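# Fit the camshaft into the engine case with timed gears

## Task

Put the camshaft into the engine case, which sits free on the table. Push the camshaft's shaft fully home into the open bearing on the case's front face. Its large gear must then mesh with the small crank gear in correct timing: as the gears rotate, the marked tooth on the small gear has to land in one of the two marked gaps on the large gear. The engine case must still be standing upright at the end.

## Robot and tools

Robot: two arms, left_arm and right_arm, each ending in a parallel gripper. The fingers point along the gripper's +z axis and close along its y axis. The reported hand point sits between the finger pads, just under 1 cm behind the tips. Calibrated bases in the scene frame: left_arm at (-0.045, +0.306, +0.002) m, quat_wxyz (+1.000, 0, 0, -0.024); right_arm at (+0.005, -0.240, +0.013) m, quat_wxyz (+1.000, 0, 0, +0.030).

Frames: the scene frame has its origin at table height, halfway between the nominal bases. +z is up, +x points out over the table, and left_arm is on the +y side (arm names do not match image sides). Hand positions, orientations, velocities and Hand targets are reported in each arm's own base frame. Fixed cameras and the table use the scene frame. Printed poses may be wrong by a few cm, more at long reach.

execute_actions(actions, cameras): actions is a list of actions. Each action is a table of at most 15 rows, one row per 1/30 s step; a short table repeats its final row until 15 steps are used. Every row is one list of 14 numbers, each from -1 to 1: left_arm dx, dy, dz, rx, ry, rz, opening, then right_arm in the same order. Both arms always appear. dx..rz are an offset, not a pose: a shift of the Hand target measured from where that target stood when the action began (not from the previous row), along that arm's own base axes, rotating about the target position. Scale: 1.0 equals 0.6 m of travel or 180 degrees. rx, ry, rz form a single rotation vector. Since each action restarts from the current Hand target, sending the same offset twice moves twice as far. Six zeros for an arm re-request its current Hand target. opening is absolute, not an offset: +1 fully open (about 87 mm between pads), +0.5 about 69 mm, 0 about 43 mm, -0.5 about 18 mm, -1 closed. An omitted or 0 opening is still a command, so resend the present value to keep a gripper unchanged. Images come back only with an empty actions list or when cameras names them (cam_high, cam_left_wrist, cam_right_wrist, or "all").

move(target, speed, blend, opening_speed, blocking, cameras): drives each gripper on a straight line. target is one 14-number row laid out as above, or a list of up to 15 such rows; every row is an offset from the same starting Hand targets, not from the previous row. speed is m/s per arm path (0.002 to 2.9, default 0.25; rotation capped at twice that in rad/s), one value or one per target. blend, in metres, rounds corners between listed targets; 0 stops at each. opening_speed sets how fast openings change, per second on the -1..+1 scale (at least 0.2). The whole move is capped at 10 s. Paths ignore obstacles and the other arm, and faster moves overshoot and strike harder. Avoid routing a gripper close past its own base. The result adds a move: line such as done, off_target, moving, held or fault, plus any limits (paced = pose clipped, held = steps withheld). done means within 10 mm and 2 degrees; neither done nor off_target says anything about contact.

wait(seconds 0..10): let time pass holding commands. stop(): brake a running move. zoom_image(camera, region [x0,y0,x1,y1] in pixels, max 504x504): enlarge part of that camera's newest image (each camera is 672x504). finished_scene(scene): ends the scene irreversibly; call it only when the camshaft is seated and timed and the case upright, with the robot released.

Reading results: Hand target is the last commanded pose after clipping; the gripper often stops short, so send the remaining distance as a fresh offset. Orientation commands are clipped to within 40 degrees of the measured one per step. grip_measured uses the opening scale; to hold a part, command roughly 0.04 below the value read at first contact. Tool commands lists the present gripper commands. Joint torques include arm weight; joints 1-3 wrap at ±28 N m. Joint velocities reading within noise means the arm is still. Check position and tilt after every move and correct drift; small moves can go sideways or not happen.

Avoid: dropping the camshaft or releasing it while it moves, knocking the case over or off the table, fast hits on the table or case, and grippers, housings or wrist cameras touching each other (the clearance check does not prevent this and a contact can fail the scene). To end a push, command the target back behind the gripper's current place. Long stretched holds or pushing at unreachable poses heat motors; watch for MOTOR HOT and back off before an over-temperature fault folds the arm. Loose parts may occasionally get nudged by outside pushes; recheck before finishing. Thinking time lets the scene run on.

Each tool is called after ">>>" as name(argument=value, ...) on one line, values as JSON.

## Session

>>> execute_actions(actions=[])

Scene clock: 0.00 s.
left_arm: end_effector_position=(+0.2369, -0.0439, +0.1679) grip_measured=+0.998 end_effector_quat_wxyz=(+0.539, -0.129, +0.829, -0.083) | right_arm: end_effector_position=(+0.2450, +0.2420, +0.3516) grip_measured=+0.968 end_effector_quat_wxyz=(+0.582, -0.112, +0.685, +0.422)
Joint positions: left_arm=[-0.327 0.496 0.528 -0.471 -0.299 -0.445 0.999] | right_arm=[0.657 0.877 0.892 0.021 -0.133 0.469 0.984]
Joint velocities: within noise
Joint torques (N m): no reading
Motor temperatures (°C): left_arm=[23 25 31 29 26 25 24] | right_arm=[25 31 32 30 27 26 28]
Heat: left arm: 31 °C; right arm: 32 °C.
Hand target: left_arm +0.2363, -0.0434, +0.1690; +0.538, -0.129, +0.829, -0.082 | right_arm +0.2445, +0.2416, +0.3590; +0.589, -0.113, +0.678, +0.425
Tool commands: left_gripper/opening=+1.0 right_gripper/opening=+1.0

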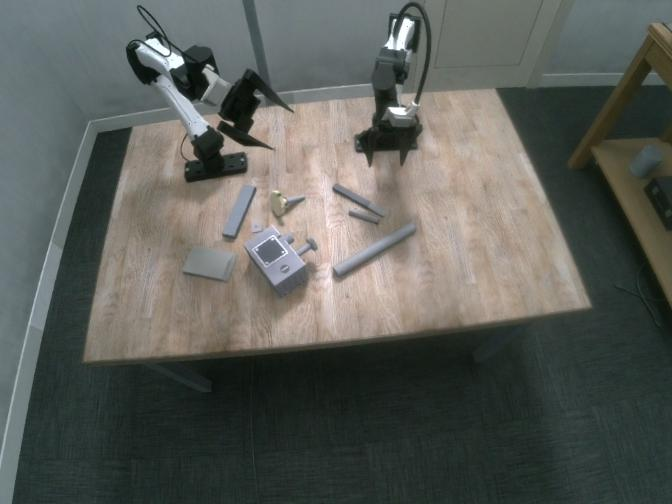

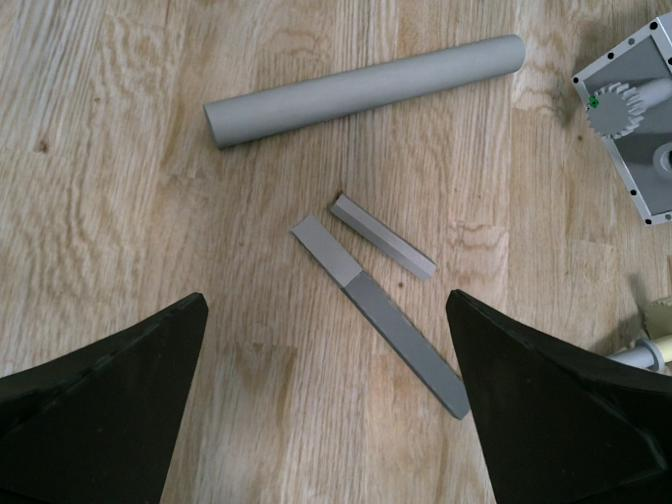

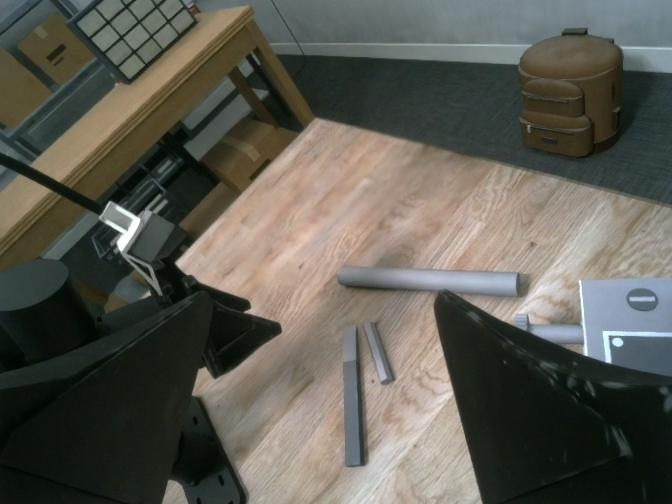

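>>> move(target=[[0,0,0,0,0,0,-1,-0.1575,-0.119,-0.265,-0.2595,0.2678,-0.1491,1],[0.128,-0.275,-0.008,-0.0116,-0.2464,-0.2995,-1,-0.1575,-0.119,-0.265,-0.2595,0.2678,-0.1491,1]], speed=[0.25,0.2], cameras=["cam_left_wrist","cam_right_wrist"])

Scene clock: 97.73 s.
left_arm: end_effector_position=(+0.2958, -0.2036, +0.0967) grip_measured=-1.000 end_effector_quat_wxyz=(+0.584, +0.260, +0.678, -0.364) | right_arm: end_effector_position=(+0.1496, +0.1663, +0.1920) grip_measured=+0.968 end_effector_quat_wxyz=(+0.254, -0.001, +0.967, -0.008)
Joint positions: left_arm=[-0.298 1.572 0.225 1.281 0.626 -0.152 0] | right_arm=[1.038 1.245 1.299 -1.36 0.445 0.975 0.984]
Joint torques (N m): left_arm=[0.2 -2.92 7.23 5.36 0.29 0.06] | right_arm=[0.94 -2.41 7.19 0.57 0.36 0.02]
Motor temperatures (°C): left_arm=[23 24 39 39 26 25 24] | right_arm=[25 30 38 36 27 26 27]
Heat: left arm: 39 °C; right arm: 38 °C.
Hand target: left_arm +0.3132, -0.2084, +0.1642; +0.704, +0.281, +0.540, -0.366 | right_arm +0.1500, +0.1701, +0.2001; +0.259, +0.001, +0.966, +0.000
Off the commanded pose: left_arm 0.070 m, 21 deg | right_arm 0.009 m, 1 deg.
move: off_target (left_arm)
Images, in order (width x height): cam_left_wrist 672x504, cam_right_wrist 672x504.

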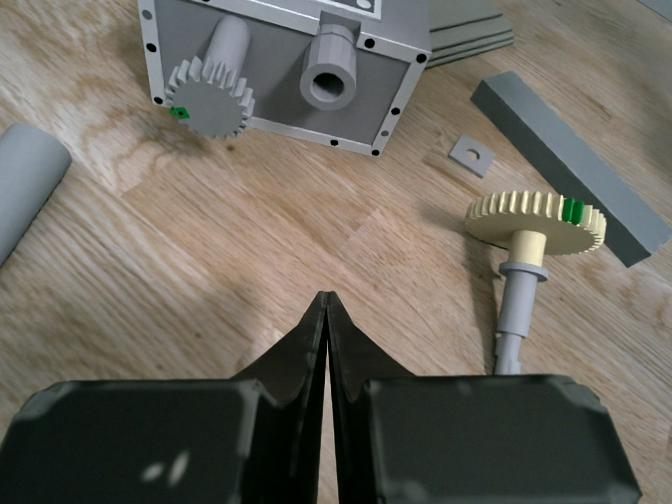

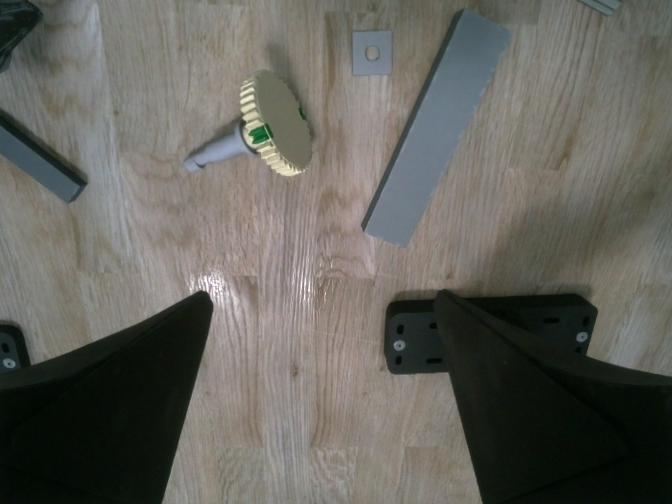

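>>> move(target=[0,0,0.03,0,0,0,-1,0,0,0,0,0,0,1], cameras=["cam_high"])

Scene clock: 112.73 s.
left_arm: end_effector_position=(+0.3008, -0.2059, +0.1122) grip_measured=-1.000 end_effector_quat_wxyz=(+0.599, +0.264, +0.662, -0.366) | right_arm: end_effector_position=(+0.1496, +0.1663, +0.1920) grip_measured=+0.968 end_effector_quat_wxyz=(+0.254, -0.001, +0.967, -0.008)
Joint positions: left_arm=[-0.298 1.545 0.246 1.279 0.629 -0.158 0] | right_arm=[1.038 1.245 1.299 -1.36 0.445 0.975 0.984]
Joint torques (N m): left_arm=[0.4 -5.16 7.53 4.95 0.26 -0.09] | right_arm=[0.94 -2.4 7.16 0.57 0.37 0.02]
Motor temperatures (°C): left_arm=[23 25 38 58 26 25 24] | right_arm=[25 30 39 34 27 26 27]
Heat: left arm: 58 °C; right arm: 39 °C.
Hand target: left_arm +0.3131, -0.2084, +0.1823; +0.704, +0.281, +0.540, -0.366 | right_arm +0.1500, +0.1701, +0.2001; +0.259, +0.001, +0.966, +0.000
Off the commanded pose: left_arm 0.071 m, 19 deg | right_arm 0.009 m, 1 deg.
move: off_target (left_arm)
Images, in order (width x height): cam_high 672x504.

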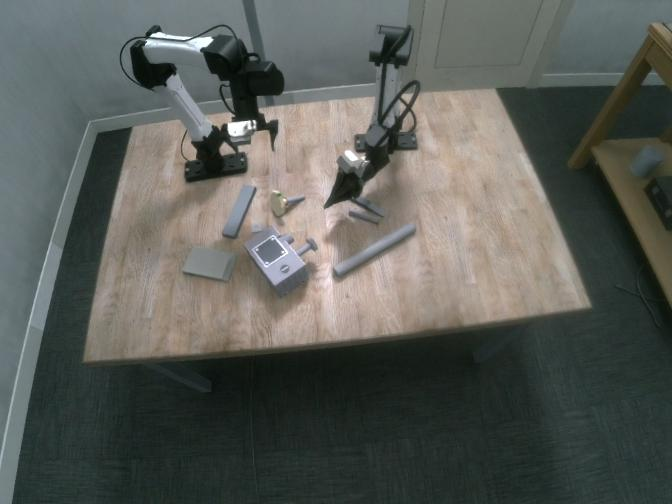

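>>> move(target=[-0.02,0.03,0.03,0.114,0.08,0,-1,0,0,0,0,0,0,1], cameras=["cam_left_wrist"])

Scene clock: 121.43 s.
left_arm: end_effector_position=(+0.2977, -0.1887, +0.1885) grip_measured=-1.000 end_effector_quat_wxyz=(+0.559, +0.346, +0.689, -0.304) | right_arm: end_effector_position=(+0.1496, +0.1663, +0.1920) grip_measured=+0.968 end_effector_quat_wxyz=(+0.254, -0.001, +0.967, -0.008)
Joint positions: left_arm=[-0.253 1.084 0.58 0.254 0.695 0.13 0] | right_arm=[1.038 1.245 1.299 -1.36 0.445 0.975 0.984]
Joint torques (N m): left_arm=[-0.99 -3 11.02 1.99 0.06 0.07] | right_arm=[0.92 -2.39 7.16 0.56 0.36 0.02]
Motor temperatures (°C): left_arm=[23 26 38 61 26 25 24] | right_arm=[25 30 39 34 27 26 27]
Heat: left arm: 61 °C; right arm: 39 °C.
Hand target: left_arm +0.3012, -0.1903, +0.2002; +0.570, +0.354, +0.680, -0.296 | right_arm +0.1500, +0.1701, +0.2001; +0.259, +0.001, +0.966, +0.000
Off the commanded pose: left_arm 0.012 m, 2 deg | right_arm 0.009 m, 1 deg.
move: off_target (left_arm)
Images, in order (width x height): cam_left_wrist 672x504.

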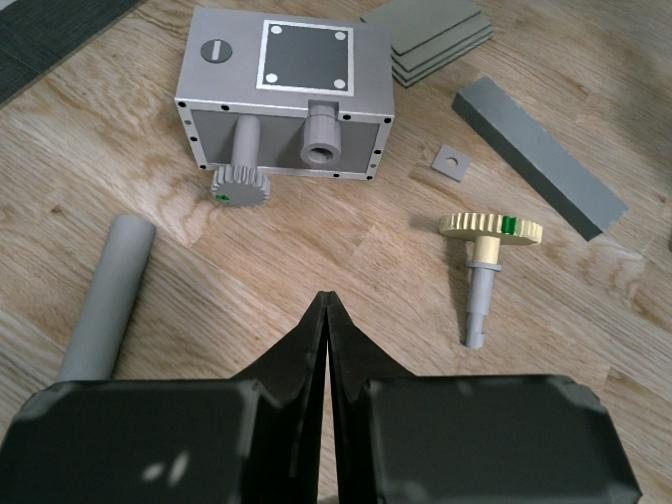

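>>> move(target=[0,0,0,0,0,0,-1,0.01,0.093,-0.095,-0.1258,0.0865,0.1131,0.2], cameras=["cam_left_wrist","cam_right_wrist"])

Scene clock: 180.60 s.
left_arm: end_effector_position=(+0.2976, -0.1886, +0.1883) grip_measured=-1.000 end_effector_quat_wxyz=(+0.559, +0.347, +0.689, -0.304) | right_arm: end_effector_position=(+0.1568, +0.2216, +0.1377) grip_measured=+0.200 end_effector_quat_wxyz=(+0.117, -0.214, +0.958, -0.149)
Joint positions: left_arm=[-0.253 1.084 0.58 0.253 0.695 0.131 0] | right_arm=[1.101 1.76 1.553 -1.448 0.371 0.677 0.6]
Joint torques (N m): left_arm=[-0.99 -3.02 11.02 1.98 0.06 0.07] | right_arm=[0.8 -6.61 6.69 0 0.23 -0.08]
Motor temperatures (°C): left_arm=[23 26 41 50 26 25 24] | right_arm=[25 30 41 33 27 26 27]
Heat: left arm: 50 °C; right arm: 41 °C.
Hand target: left_arm +0.3012, -0.1903, +0.2001; +0.570, +0.354, +0.680, -0.296 | right_arm +0.1560, +0.2260, +0.1431; +0.118, -0.219, +0.958, -0.143
Off the commanded pose: left_arm 0.013 m, 2 deg | right_arm 0.007 m, 1 deg.
move: off_target (left_arm)
Images, in order (width x height): cam_left_wrist 672x504, cam_right_wrist 672x504.

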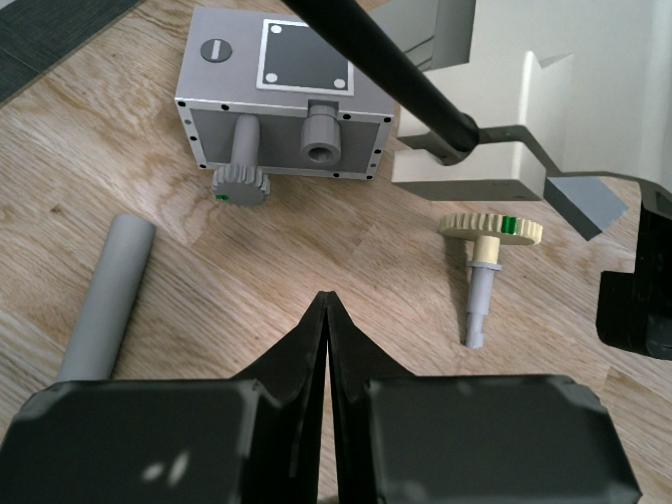

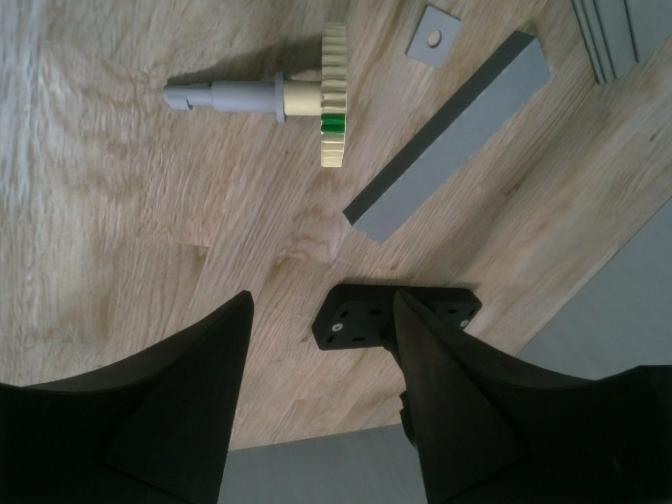

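>>> move(target=[0,0,0,0,0,0,-1,0.0503,-0.0377,-0.137,0,0,0,0.0], speed=0.12, cameras=["cam_left_wrist","cam_right_wrist"])

Scene clock: 193.63 s.
left_arm: end_effector_position=(+0.2976, -0.1886, +0.1883) grip_measured=-1.000 end_effector_quat_wxyz=(+0.559, +0.347, +0.689, -0.304) | right_arm: end_effector_position=(+0.1843, +0.2040, +0.0654) grip_measured=+0.000 end_effector_quat_wxyz=(+0.118, -0.220, +0.958, -0.143)
Joint positions: left_arm=[-0.253 1.084 0.58 0.253 0.695 0.131 0] | right_arm=[0.995 1.762 1.269 -1.108 0.371 0.55 0.5]
Joint torques (N m): left_arm=[-0.99 -3.02 11 1.98 0.06 0.07] | right_arm=[-0.36 -6.41 3.63 0.38 0.3 -0.08]
Heat: left arm: 49 °C; right arm: 40 °C.
Hand target: left_arm +0.3012, -0.1903, +0.2001; +0.570, +0.354, +0.680, -0.296 | right_arm +0.1862, +0.2033, +0.0610; +0.118, -0.219, +0.958, -0.143
Off the commanded pose: left_arm 0.013 m, 2 deg | right_arm 0.005 m, 0 deg.
move: off_target (left_arm)
Images, in order (width x height): cam_left_wrist 672x504, cam_right_wrist 672x504.

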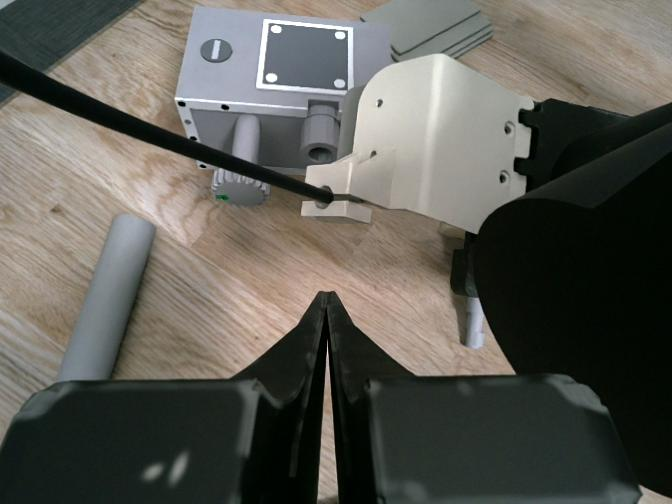

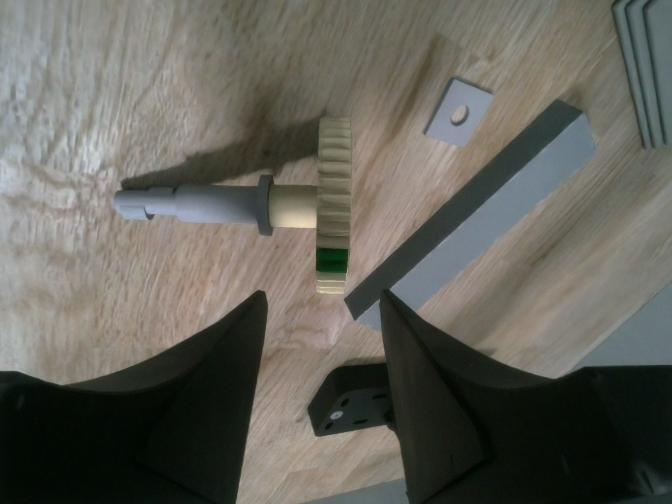

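>>> move(target=[[0,0,0,0,0,0,-1,0.0057,-0.0075,-0.011,0,0,0,0.0],[0,0,0,0,0,0,-1,0.0057,-0.0075,-0.011,0,0,0,-0.8]], speed=0.08, opening_speed=0.7, cameras=["cam_right_wrist"])

Scene clock: 230.73 s.
left_arm: end_effector_position=(+0.2976, -0.1886, +0.1883) grip_measured=-1.000 end_effector_quat_wxyz=(+0.559, +0.347, +0.689, -0.304) | right_arm: end_effector_position=(+0.1876, +0.1997, +0.0583) grip_measured=-0.682 end_effector_quat_wxyz=(+0.117, -0.221, +0.958, -0.143)
Joint positions: left_arm=[-0.253 1.084 0.58 0.253 0.695 0.131 0] | right_arm=[0.978 1.762 1.24 -1.074 0.371 0.53 0.159]
Joint torques (N m): left_arm=[-0.99 -3.02 11 1.98 0.06 0.07] | right_arm=[-0.42 -6.5 3.62 0.39 0.29 -0.06]
Motor temperatures (°C): left_arm=[23 26 42 49 26 25 24] | right_arm=[25 33 36 32 27 26 27]
Heat: left arm: 49 °C; right arm: 36 °C.
Hand target: left_arm +0.3012, -0.1903, +0.2001; +0.570, +0.354, +0.680, -0.296 | right_arm +0.1895, +0.1989, +0.0543; +0.118, -0.219, +0.958, -0.142
Off the commanded pose: left_arm 0.013 m, 2 deg | right_arm 0.005 m, 0 deg.
move: off_target (left_arm)
Images, in order (width x height): cam_right_wrist 672x504.

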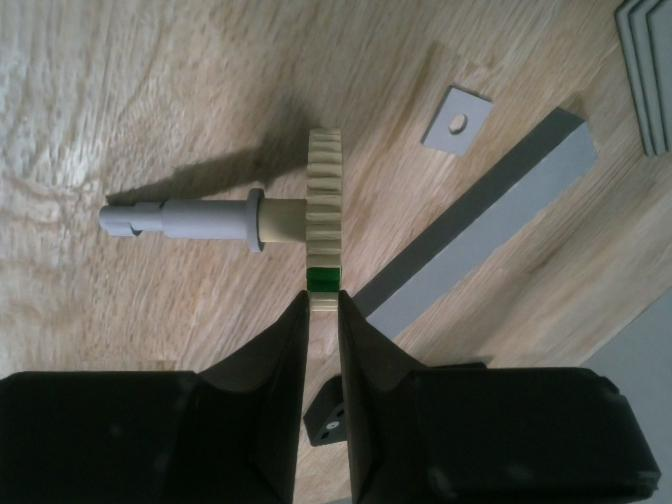

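>>> move(target=[0,0,0,0,0,0,-1,0,0,0.13,0,0,0,-0.8], speed=0.12, cameras=["cam_left_wrist","cam_right_wrist"])

Scene clock: 243.40 s.
left_arm: end_effector_position=(+0.2976, -0.1886, +0.1883) grip_measured=-1.000 end_effector_quat_wxyz=(+0.559, +0.347, +0.689, -0.304) | right_arm: end_effector_position=(+0.1861, +0.1978, +0.1187) grip_measured=-0.682 end_effector_quat_wxyz=(+0.105, -0.224, +0.957, -0.153)
Joint positions: left_arm=[-0.253 1.084 0.58 0.253 0.695 0.131 0] | right_arm=[0.978 1.746 1.458 -1.34 0.37 0.529 0.159]
Joint torques (N m): left_arm=[-0.98 -3.02 11 1.98 0.06 0.07] | right_arm=[-0.43 -9.16 6.94 -0.03 0.32 -0.06]
Heat: left arm: 49 °C; right arm: 36 °C.
Hand target: left_arm +0.3012, -0.1903, +0.2001; +0.570, +0.354, +0.680, -0.296 | right_arm +0.1896, +0.1989, +0.1324; +0.118, -0.219, +0.958, -0.142
Off the commanded pose: left_arm 0.013 m, 2 deg | right_arm 0.014 m, 2 deg.
move: off_target (left_arm, right_arm)
Images, in order (width x height): cam_left_wrist 672x504, cam_right_wrist 672x504.

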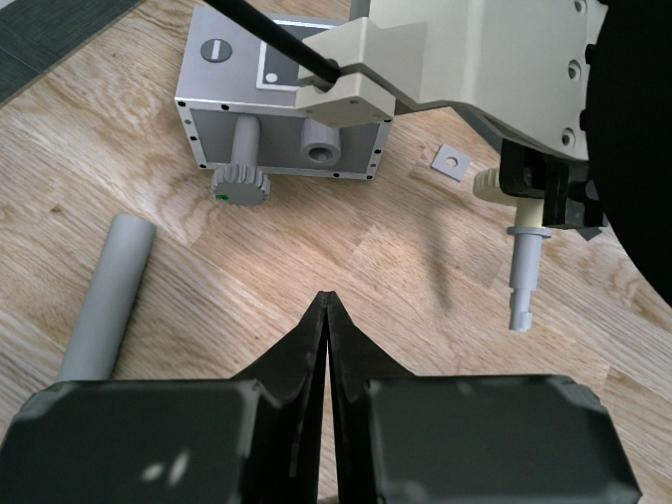

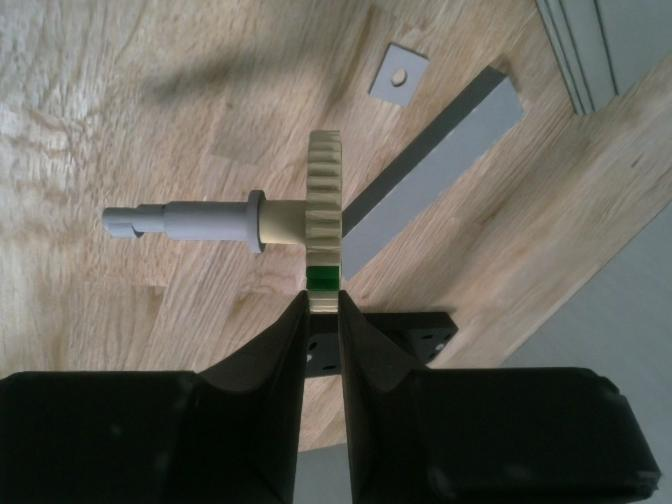

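>>> move(target=[0,0,0,0,0,0,-1,0.012,-0.032,0.0,0,0,0.611,-0.8], speed=0.25, cameras=["cam_left_wrist","cam_right_wrist"])

Scene clock: 268.00 s.
left_arm: end_effector_position=(+0.2966, -0.1900, +0.1879) grip_measured=-1.000 end_effector_quat_wxyz=(+0.558, +0.353, +0.687, -0.302) | right_arm: end_effector_position=(+0.1989, +0.1813, +0.1305) grip_measured=-0.682 end_effector_quat_wxyz=(-0.179, +0.911, -0.372, -0.012)
Joint positions: left_arm=[-0.258 1.084 0.581 0.247 0.698 0.145 0] | right_arm=[0.79 1.247 1.037 -1.034 -0.157 -1.55 0.159]
Joint torques (N m): left_arm=[-0.53 -3.02 10.86 2.03 0.04 -0.08] | right_arm=[-0.49 -4.71 4.57 0.72 -0.29 -0.11]
Heat: left arm: 48 °C; right arm: 37 °C.
Hand target: left_arm +0.3011, -0.1904, +0.2002; +0.570, +0.354, +0.680, -0.296 | right_arm +0.1967, +0.1796, +0.1323; -0.184, +0.910, -0.370, -0.015
Off the commanded pose: left_arm 0.013 m, 2 deg | right_arm 0.003 m, 1 deg.
move: off_target (left_arm)
Images, in order (width x height): cam_left_wrist 672x504, cam_right_wrist 672x504.

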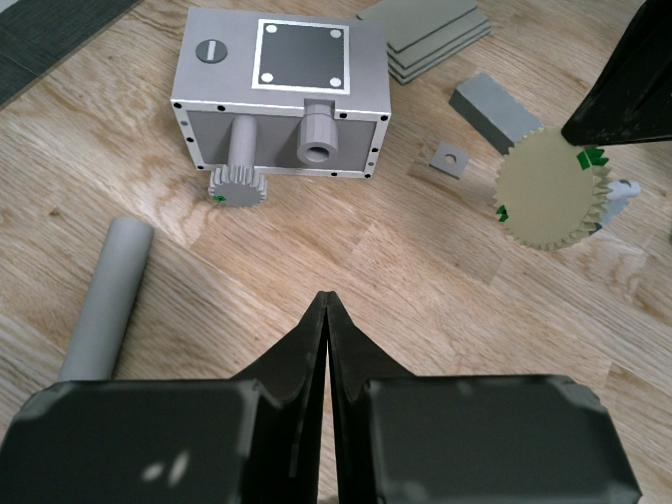

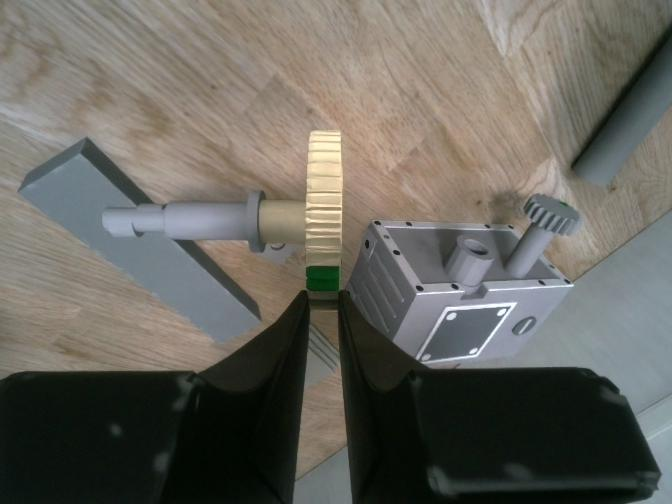

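>>> move(target=[[0,0,0,0,0,0,-1,0.03,0.063,-0.04,0,0,0,-0.8],[0,0,0,0,0,0,-1,0.03,0.063,-0.118,0,0,0,-0.8]], speed=[0.15,0.06], cameras=["cam_left_wrist","cam_right_wrist"])

Scene clock: 296.90 s.
left_arm: end_effector_position=(+0.2966, -0.1900, +0.1879) grip_measured=-1.000 end_effector_quat_wxyz=(+0.558, +0.353, +0.687, -0.302) | right_arm: end_effector_position=(+0.2140, +0.2135, +0.0636) grip_measured=-0.682 end_effector_quat_wxyz=(-0.178, +0.911, -0.372, -0.016)
Joint positions: left_arm=[-0.258 1.084 0.581 0.247 0.698 0.145 0] | right_arm=[0.833 1.42 0.899 -0.722 -0.151 -1.509 0.159]
Joint torques (N m): left_arm=[-0.51 -3.02 10.85 2.03 0.03 -0.08] | right_arm=[0.81 -3.96 4.25 1.05 -0.14 0.03]
Heat: left arm: 46 °C; right arm: 37 °C.
Hand target: left_arm +0.3011, -0.1904, +0.2002; +0.570, +0.354, +0.680, -0.296 | right_arm +0.2148, +0.2175, +0.0615; -0.184, +0.910, -0.370, -0.015
Off the commanded pose: left_arm 0.013 m, 2 deg | right_arm 0.005 m, 1 deg.
move: off_target (left_arm)
Images, in order (width x height): cam_left_wrist 672x504, cam_right_wrist 672x504.

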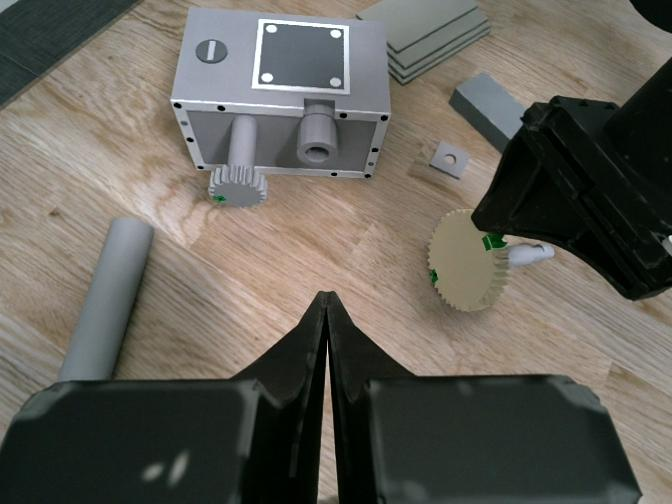

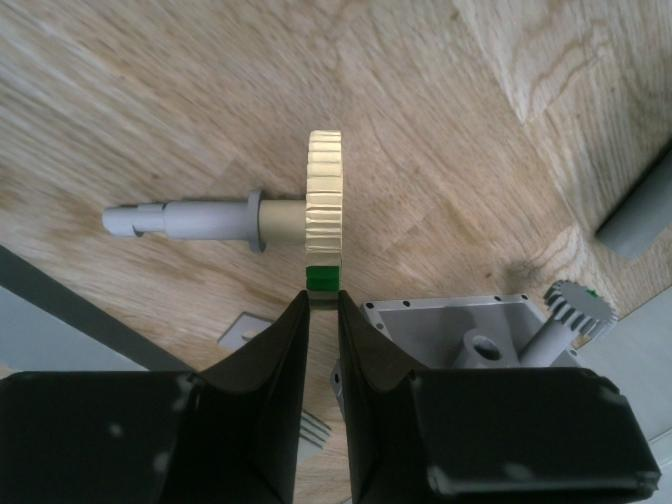

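>>> move(target=[0,0,0,0,0,0,-1,0.003,0.004,-0.014,0,0,0,-0.8], speed=0.04, cameras=["cam_left_wrist","cam_right_wrist"])

Scene clock: 300.40 s.
left_arm: end_effector_position=(+0.2966, -0.1900, +0.1879) grip_measured=-1.000 end_effector_quat_wxyz=(+0.558, +0.353, +0.687, -0.302) | right_arm: end_effector_position=(+0.2180, +0.2158, +0.0619) grip_measured=-0.682 end_effector_quat_wxyz=(-0.184, +0.910, -0.372, -0.010)
Joint positions: left_arm=[-0.258 1.084 0.581 0.247 0.698 0.145 0] | right_arm=[0.833 1.427 0.893 -0.695 -0.143 -1.508 0.159]
Joint torques (N m): left_arm=[-0.53 -3.02 10.85 2.03 0.04 -0.08] | right_arm=[0.88 -2.74 3.51 1.12 -0.22 0.01]
Heat: left arm: 46 °C; right arm: 37 °C.
Hand target: left_arm +0.3011, -0.1904, +0.2002; +0.570, +0.354, +0.680, -0.296 | right_arm +0.2165, +0.2199, +0.0531; -0.184, +0.910, -0.370, -0.015
Off the commanded pose: left_arm 0.013 m, 2 deg | right_arm 0.010 m, 1 deg.
move: off_target (left_arm)
Images, in order (width x height): cam_left_wrist 672x504, cam_right_wrist 672x504.

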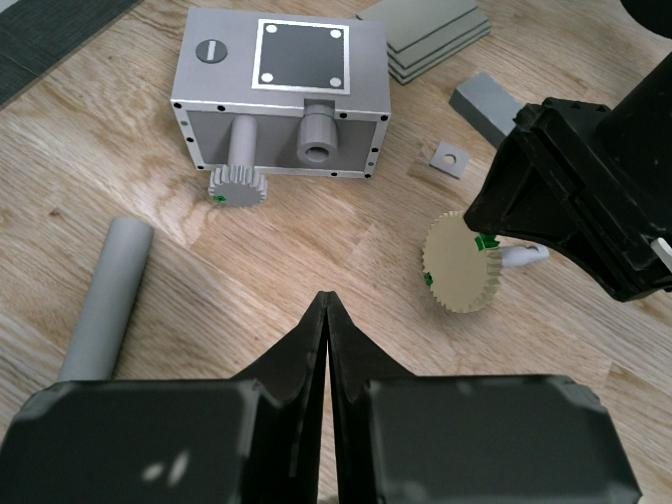

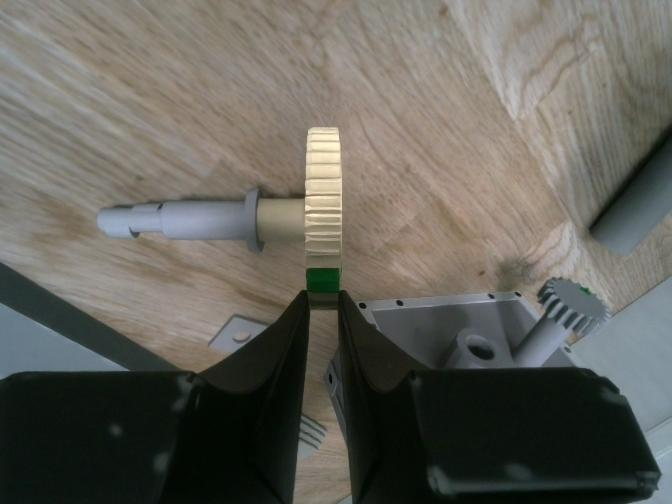

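>>> move(target=[[0,0,0,0,0,0,-1,0.002,-0.006,0.003,0,0,0,-0.5],[0,0,0,0,0,0,-1,0.002,-0.006,0.003,0,0,0,0.0],[0,0,0,0,0,0,-1,-0.016,-0.056,0.16,0,0,0,0.2]], speed=[0.04,0.04,0.12], opening_speed=0.8, cameras=["cam_left_wrist","cam_right_wrist"])

Scene clock: 310.73 s.
left_arm: end_effector_position=(+0.2966, -0.1900, +0.1879) grip_measured=-1.000 end_effector_quat_wxyz=(+0.558, +0.353, +0.687, -0.302) | right_arm: end_effector_position=(+0.2050, +0.1839, +0.1384) grip_measured=+0.200 end_effector_quat_wxyz=(-0.171, +0.912, -0.373, -0.015)
Joint positions: left_arm=[-0.258 1.084 0.581 0.247 0.698 0.145 0] | right_arm=[0.779 1.29 1.103 -1.077 -0.16 -1.562 0.6]
Joint torques (N m): left_arm=[-0.51 -3.02 10.86 2.03 0.03 -0.07] | right_arm=[-0.47 -4.38 7.1 0.61 -0.3 -0.1]
Heat: left arm: 46 °C; right arm: 37 °C.
Hand target: left_arm +0.3011, -0.1904, +0.2002; +0.570, +0.354, +0.680, -0.296 | right_arm +0.2069, +0.1863, +0.1491; -0.184, +0.910, -0.370, -0.015
Off the commanded pose: left_arm 0.013 m, 2 deg | right_arm 0.011 m, 2 deg.
move: off_target (left_arm, right_arm); target 3's new opening was sent with right_arm's hand 0.011 m and 2 deg from that target
Images, in order (width x height): cam_left_wrist 672x504, cam_right_wrist 672x504.

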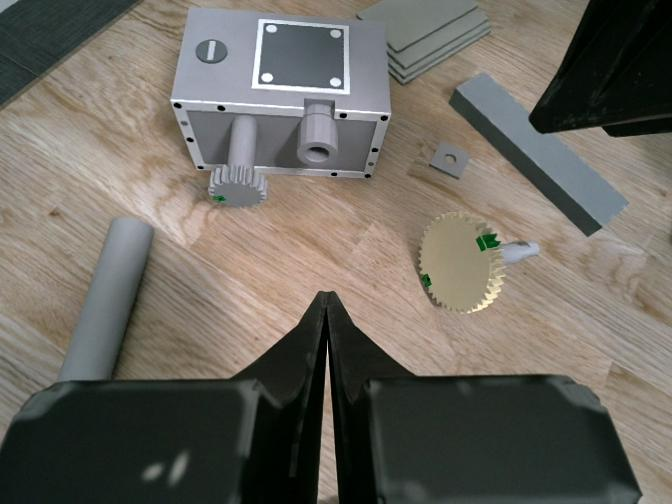

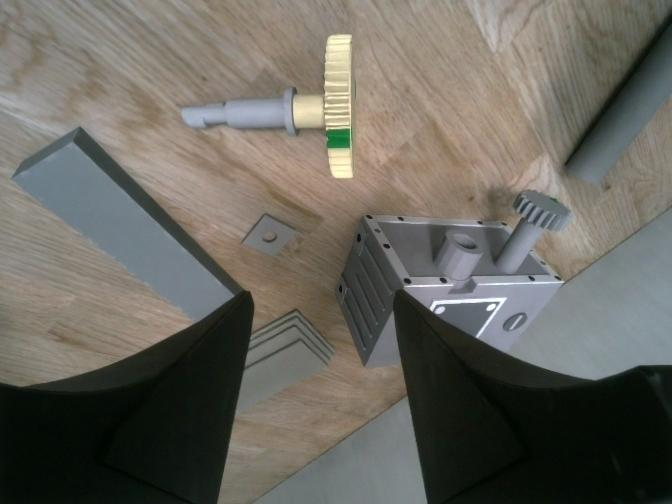

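>>> move(target=[[-0.08,0.12,0.06,0,0,0,-1,-0.02,0.023,0.068,0,0,0,0.2],[-0.08,0.12,0.06,0,0,0,-1,-0.03,0.03,0.06,0.109,0.115,-0.46,0.2],[-0.08,0.12,0.06,0,0,0,-1,-0.043,0.04,-0.005,0.218,0.23,-0.921,0.2]], speed=0.25, cameras=["cam_left_wrist","cam_right_wrist"])

Scene clock: 351.50 s.
left_arm: end_effector_position=(+0.2528, -0.1180, +0.2275) grip_measured=-1.000 end_effector_quat_wxyz=(+0.566, +0.344, +0.688, -0.296) | right_arm: end_effector_position=(+0.1840, +0.2158, +0.1469) grip_measured=+0.200 end_effector_quat_wxyz=(+0.134, +0.354, +0.916, +0.130)
Joint positions: left_arm=[0.103 0.806 0.656 -0.208 1.019 0.29 0] | right_arm=[0.811 1.292 1.127 -1.059 0.148 1.523 0.6]
Joint torques (N m): left_arm=[0.27 -0.01 10.92 1.73 0.53 0.07] | right_arm=[0.4 -4.97 4.15 0.66 0.33 -0.01]
Motor temperatures (°C): left_arm=[23 25 48 46 26 25 24] | right_arm=[25 31 39 31 27 26 28]
Heat: left arm: 48 °C; right arm: 39 °C.
Hand target: left_arm +0.2532, -0.1184, +0.2362; +0.570, +0.354, +0.680, -0.296 | right_arm +0.1812, +0.2103, +0.1461; +0.138, +0.357, +0.915, +0.124
Off the commanded pose: left_arm 0.009 m, 2 deg | right_arm 0.006 m, 1 deg.
move: done
Images, in order (width x height): cam_left_wrist 672x504, cam_right_wrist 672x504.

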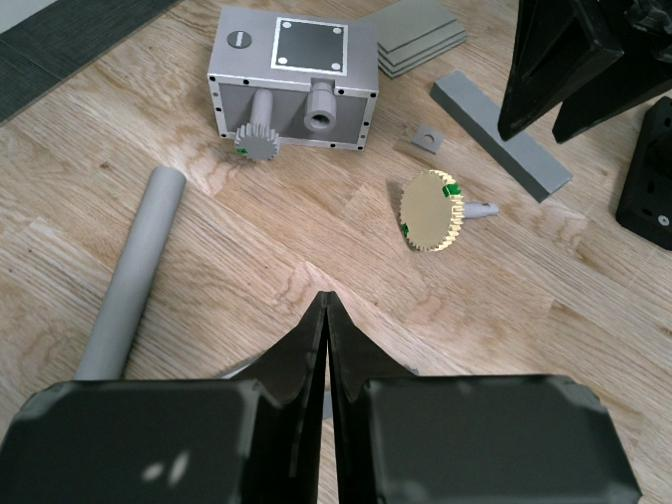

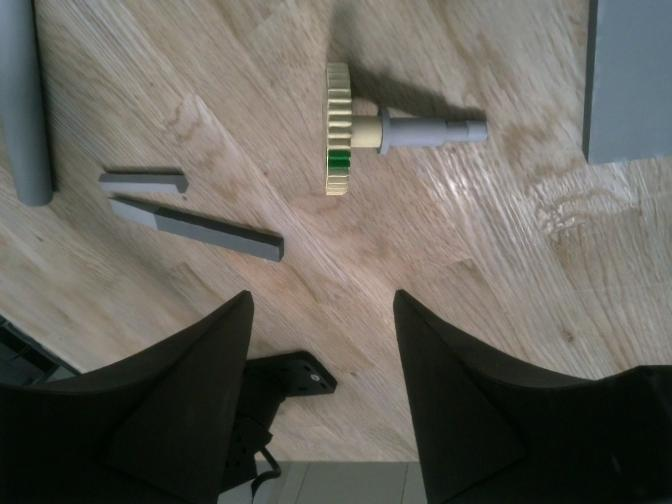

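>>> move(target=[0,0,0,0,0,0,-1,0.012,0.033,-0.107,0,0,0,0.1], speed=0.12, cameras=["cam_right_wrist"])

Scene clock: 361.37 s.
left_arm: end_effector_position=(+0.2528, -0.1180, +0.2275) grip_measured=-1.000 end_effector_quat_wxyz=(+0.566, +0.344, +0.688, -0.296) | right_arm: end_effector_position=(+0.1872, +0.2291, +0.0854) grip_measured=+0.100 end_effector_quat_wxyz=(+0.132, +0.357, +0.916, +0.124)
Joint positions: left_arm=[0.103 0.806 0.656 -0.208 1.019 0.29 0] | right_arm=[0.84 1.364 0.94 -0.817 0.159 1.557 0.55]
Joint torques (N m): left_arm=[0.27 -0.02 10.91 1.73 0.53 0.07] | right_arm=[0.85 -3.59 4.15 0.94 0.33 0]
Heat: left arm: 49 °C; right arm: 38 °C.
Hand target: left_arm +0.2532, -0.1184, +0.2362; +0.570, +0.354, +0.680, -0.296 | right_arm +0.1884, +0.2300, +0.0819; +0.138, +0.358, +0.915, +0.124
Off the commanded pose: left_arm 0.009 m, 2 deg | right_arm 0.004 m, 1 deg.
move: done
Images, in order (width x height): cam_right_wrist 672x504.

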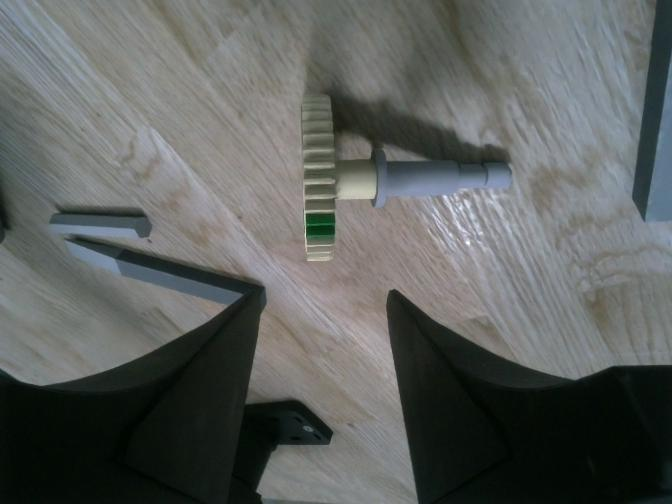

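>>> move(target=[[0,0,0,0,0,0,-1,0.022,0.015,-0.047,0,0,0,0.1],[0,0,0,0,0,0,-1,0.022,0.015,-0.049,0,0,0,-0.2]], speed=0.08, cameras=["cam_right_wrist","cam_left_wrist"])

Scene clock: 371.70 s.
left_arm: end_effector_position=(+0.2528, -0.1180, +0.2275) grip_measured=-1.000 end_effector_quat_wxyz=(+0.566, +0.344, +0.688, -0.296) | right_arm: end_effector_position=(+0.1991, +0.2423, +0.0581) grip_measured=-0.200 end_effector_quat_wxyz=(+0.134, +0.356, +0.916, +0.128)
Joint positions: left_arm=[0.103 0.806 0.656 -0.208 1.019 0.29 0] | right_arm=[0.84 1.456 0.902 -0.678 0.159 1.555 0.4]
Joint torques (N m): left_arm=[0.27 -0.02 10.91 1.73 0.53 0.07] | right_arm=[-0.54 -4.03 3.74 0.94 0.28 -0.12]
Heat: left arm: 50 °C; right arm: 38 °C.
Hand target: left_arm +0.2532, -0.1184, +0.2362; +0.570, +0.354, +0.680, -0.296 | right_arm +0.2016, +0.2391, +0.0526; +0.138, +0.357, +0.915, +0.124
Off the commanded pose: left_arm 0.009 m, 2 deg | right_arm 0.007 m, 1 deg.
move: done
Images, in order (width x height): cam_left_wrist 672x504, cam_right_wrist 672x504.

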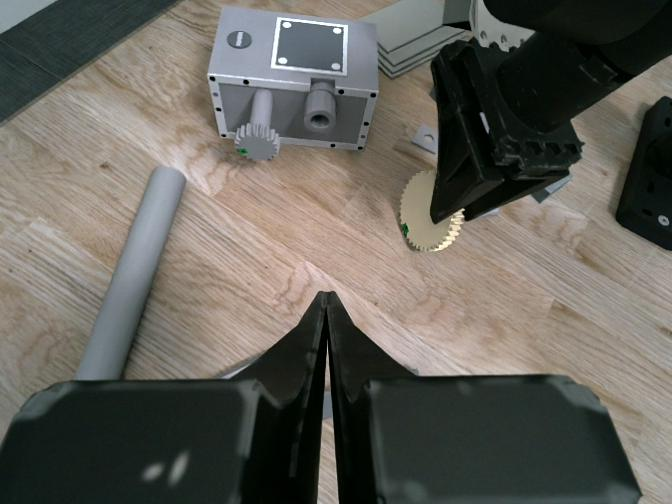

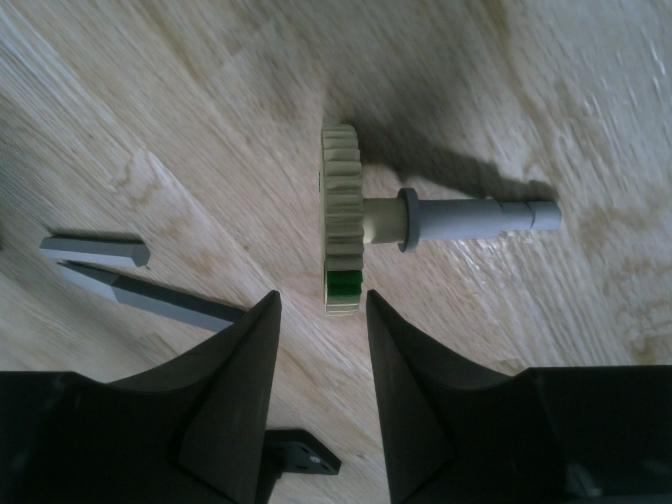

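>>> move(target=[[0,0,0,0,0,0,-1,-0.008,-0.0105,-0.005,0,0,0,-0.2],[0,0,0,0,0,0,-1,-0.008,-0.0105,-0.005,0,0,0,-0.8]], speed=0.06, opening_speed=0.6, cameras=["cam_right_wrist"])

Scene clock: 379.33 s.
left_arm: end_effector_position=(+0.2528, -0.1180, +0.2275) grip_measured=-1.000 end_effector_quat_wxyz=(+0.566, +0.344, +0.688, -0.296) | right_arm: end_effector_position=(+0.1956, +0.2368, +0.0481) grip_measured=-0.655 end_effector_quat_wxyz=(+0.132, +0.357, +0.917, +0.122)
Joint positions: left_arm=[0.103 0.806 0.656 -0.208 1.019 0.29 0] | right_arm=[0.837 1.454 0.862 -0.652 0.159 1.553 0.172]
Joint torques (N m): left_arm=[0.25 -0.02 10.91 1.73 0.52 0.07] | right_arm=[-0.46 -6.24 3.89 0.77 0.28 -0.12]
Heat: left arm: 50 °C; right arm: 37 °C.
Hand target: left_arm +0.2532, -0.1184, +0.2362; +0.570, +0.354, +0.680, -0.296 | right_arm +0.1967, +0.2328, +0.0496; +0.138, +0.358, +0.915, +0.124
Off the commanded pose: left_arm 0.009 m, 2 deg | right_arm 0.004 m, 1 deg.
move: done
Images, in order (width x height): cam_right_wrist 672x504.

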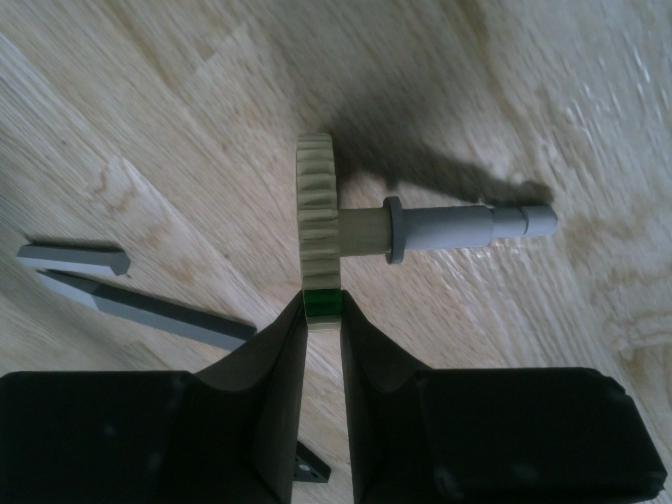

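>>> move(target=[[-0.067,0.117,0.03,0,0,0,-1,0,0,0.17,0,0,0,-0.8],[-0.067,0.117,0.03,0,0,0,-1,0.02,0.03,0.14,-0.1172,-0.0355,0.3509,-0.8]], speed=[0.12,0.2], cameras=["cam_right_wrist","cam_left_wrist"])

Scene clock: 410.90 s.
left_arm: end_effector_position=(+0.2183, -0.0450, +0.2515) grip_measured=-1.000 end_effector_quat_wxyz=(+0.581, +0.355, +0.678, -0.278) | right_arm: end_effector_position=(+0.2040, +0.2418, +0.1240) grip_measured=-0.655 end_effector_quat_wxyz=(+0.148, -0.203, +0.968, +0.024)
Joint positions: left_arm=[0.635 1.083 1.042 -1.492 1.398 1.57 0] | right_arm=[0.895 1.629 1.383 -1.063 0.149 0.461 0.172]
Joint torques (N m): left_arm=[-0.7 -0.61 8.96 -0.32 0.68 0.09] | right_arm=[0.81 -6.06 7.77 0.74 0.14 -0.11]
Heat: left arm: 50 °C; right arm: 37 °C.
Hand target: left_arm +0.2130, -0.0481, +0.2542; +0.570, +0.354, +0.680, -0.296 | right_arm +0.2088, +0.2508, +0.1335; +0.161, -0.208, +0.964, +0.035
Off the commanded pose: left_arm 0.007 m, 2 deg | right_arm 0.014 m, 2 deg.
joint sent to its limit (left arm) — joint 4 (wrist pitch), lower limit. The joint targets still meet the commanded pose.
move: off_target (right_arm)
Images, in order (width x height): cam_left_wrist 672x504, cam_right_wrist 672x504.

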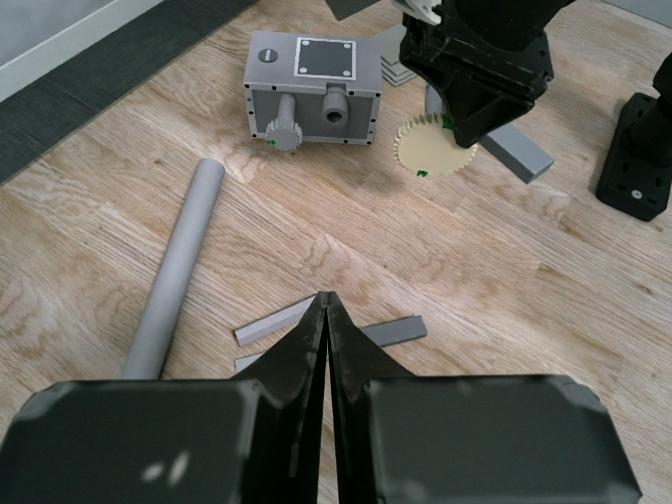

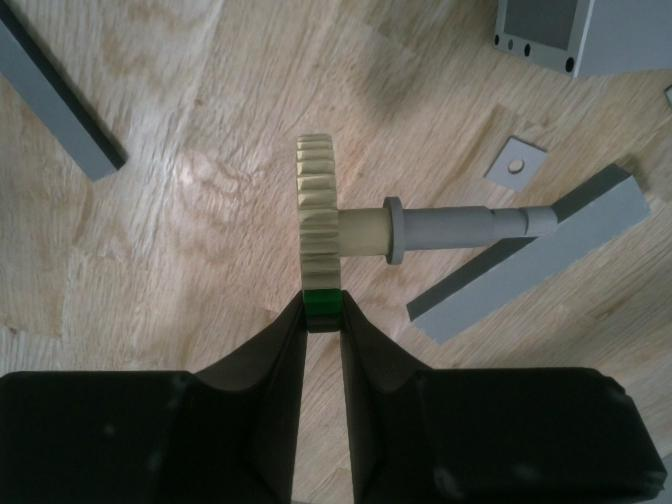

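>>> move(target=[0,0,0,0,0,0,-1,0.11,0.13,-0.03,0,0,0,-0.8], speed=0.15, cameras=["cam_right_wrist","cam_left_wrist"])

>>> zoom_image(camera="cam_left_wrist", region=[230, 20, 410, 200])

Scene clock: 416.87 s.
left_arm: end_effector_position=(+0.2183, -0.0450, +0.2515) grip_measured=-1.000 end_effector_quat_wxyz=(+0.581, +0.355, +0.678, -0.278) | right_arm: end_effector_position=(+0.2695, +0.3238, +0.1054) grip_measured=-0.655 end_effector_quat_wxyz=(+0.150, -0.207, +0.966, +0.027)
Joint positions: left_arm=[0.635 1.083 1.042 -1.492 1.398 1.57 0] | right_arm=[0.895 2.037 1.826 -1.091 0.146 0.452 0.172]
Joint torques (N m): left_arm=[-0.72 -0.59 8.95 -0.32 0.68 0.09] | right_arm=[0.05 -9.78 7.79 0.66 0.15 -0.11]
Heat: left arm: 49 °C; right arm: 38 °C.
Hand target: left_arm +0.2130, -0.0481, +0.2542; +0.570, +0.354, +0.680, -0.296 | right_arm +0.2747, +0.3287, +0.1155; +0.161, -0.209, +0.964, +0.035
Off the commanded pose: left_arm 0.007 m, 2 deg | right_arm 0.012 m, 2 deg.
joint sent to its limit (left arm) — joint 4 (wrist pitch), lower limit. The joint targets still meet the commanded pose.
move: off_target (right_arm)
Images, in order (width x height): cam_left_wrist 672x504, cam_right_wrist 672x504.

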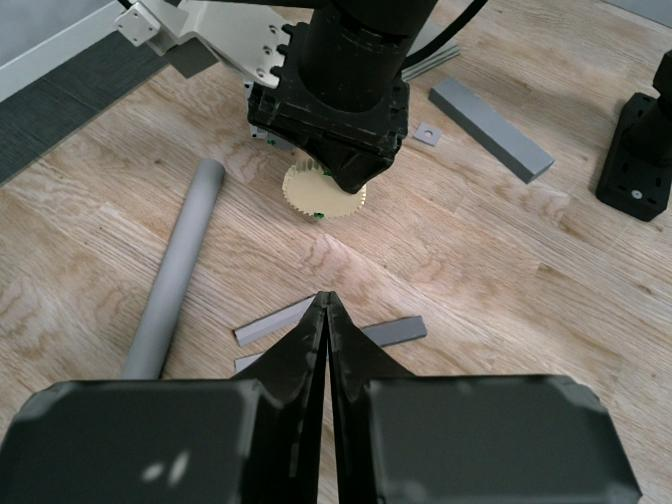

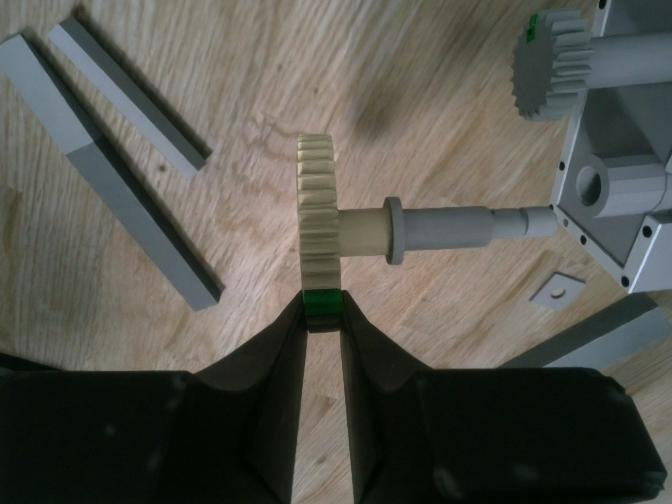

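Scaled by 2.800 from the camera's 672x504 image, which has a finer 960x720 frame.

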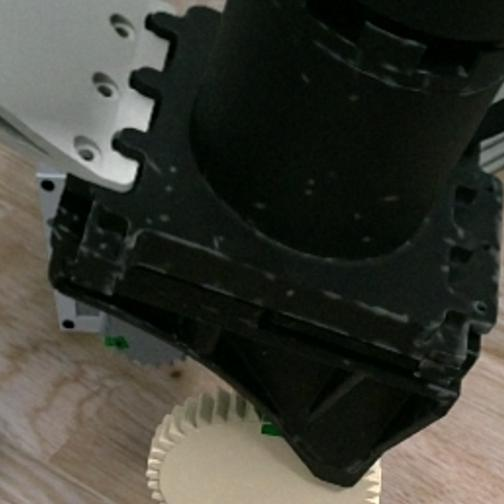

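>>> zoom_image(camera="cam_right_wrist", region=[300, 100, 672, 340])

Scaled by 1.355 from the camera's 672x504 image, which has a finer 960x720 frame.

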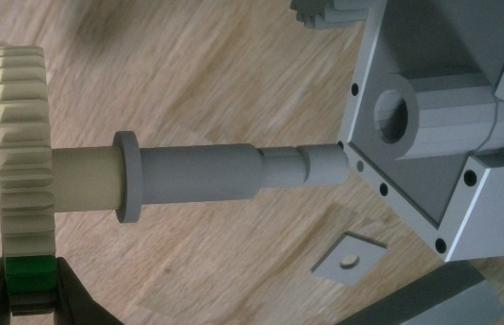

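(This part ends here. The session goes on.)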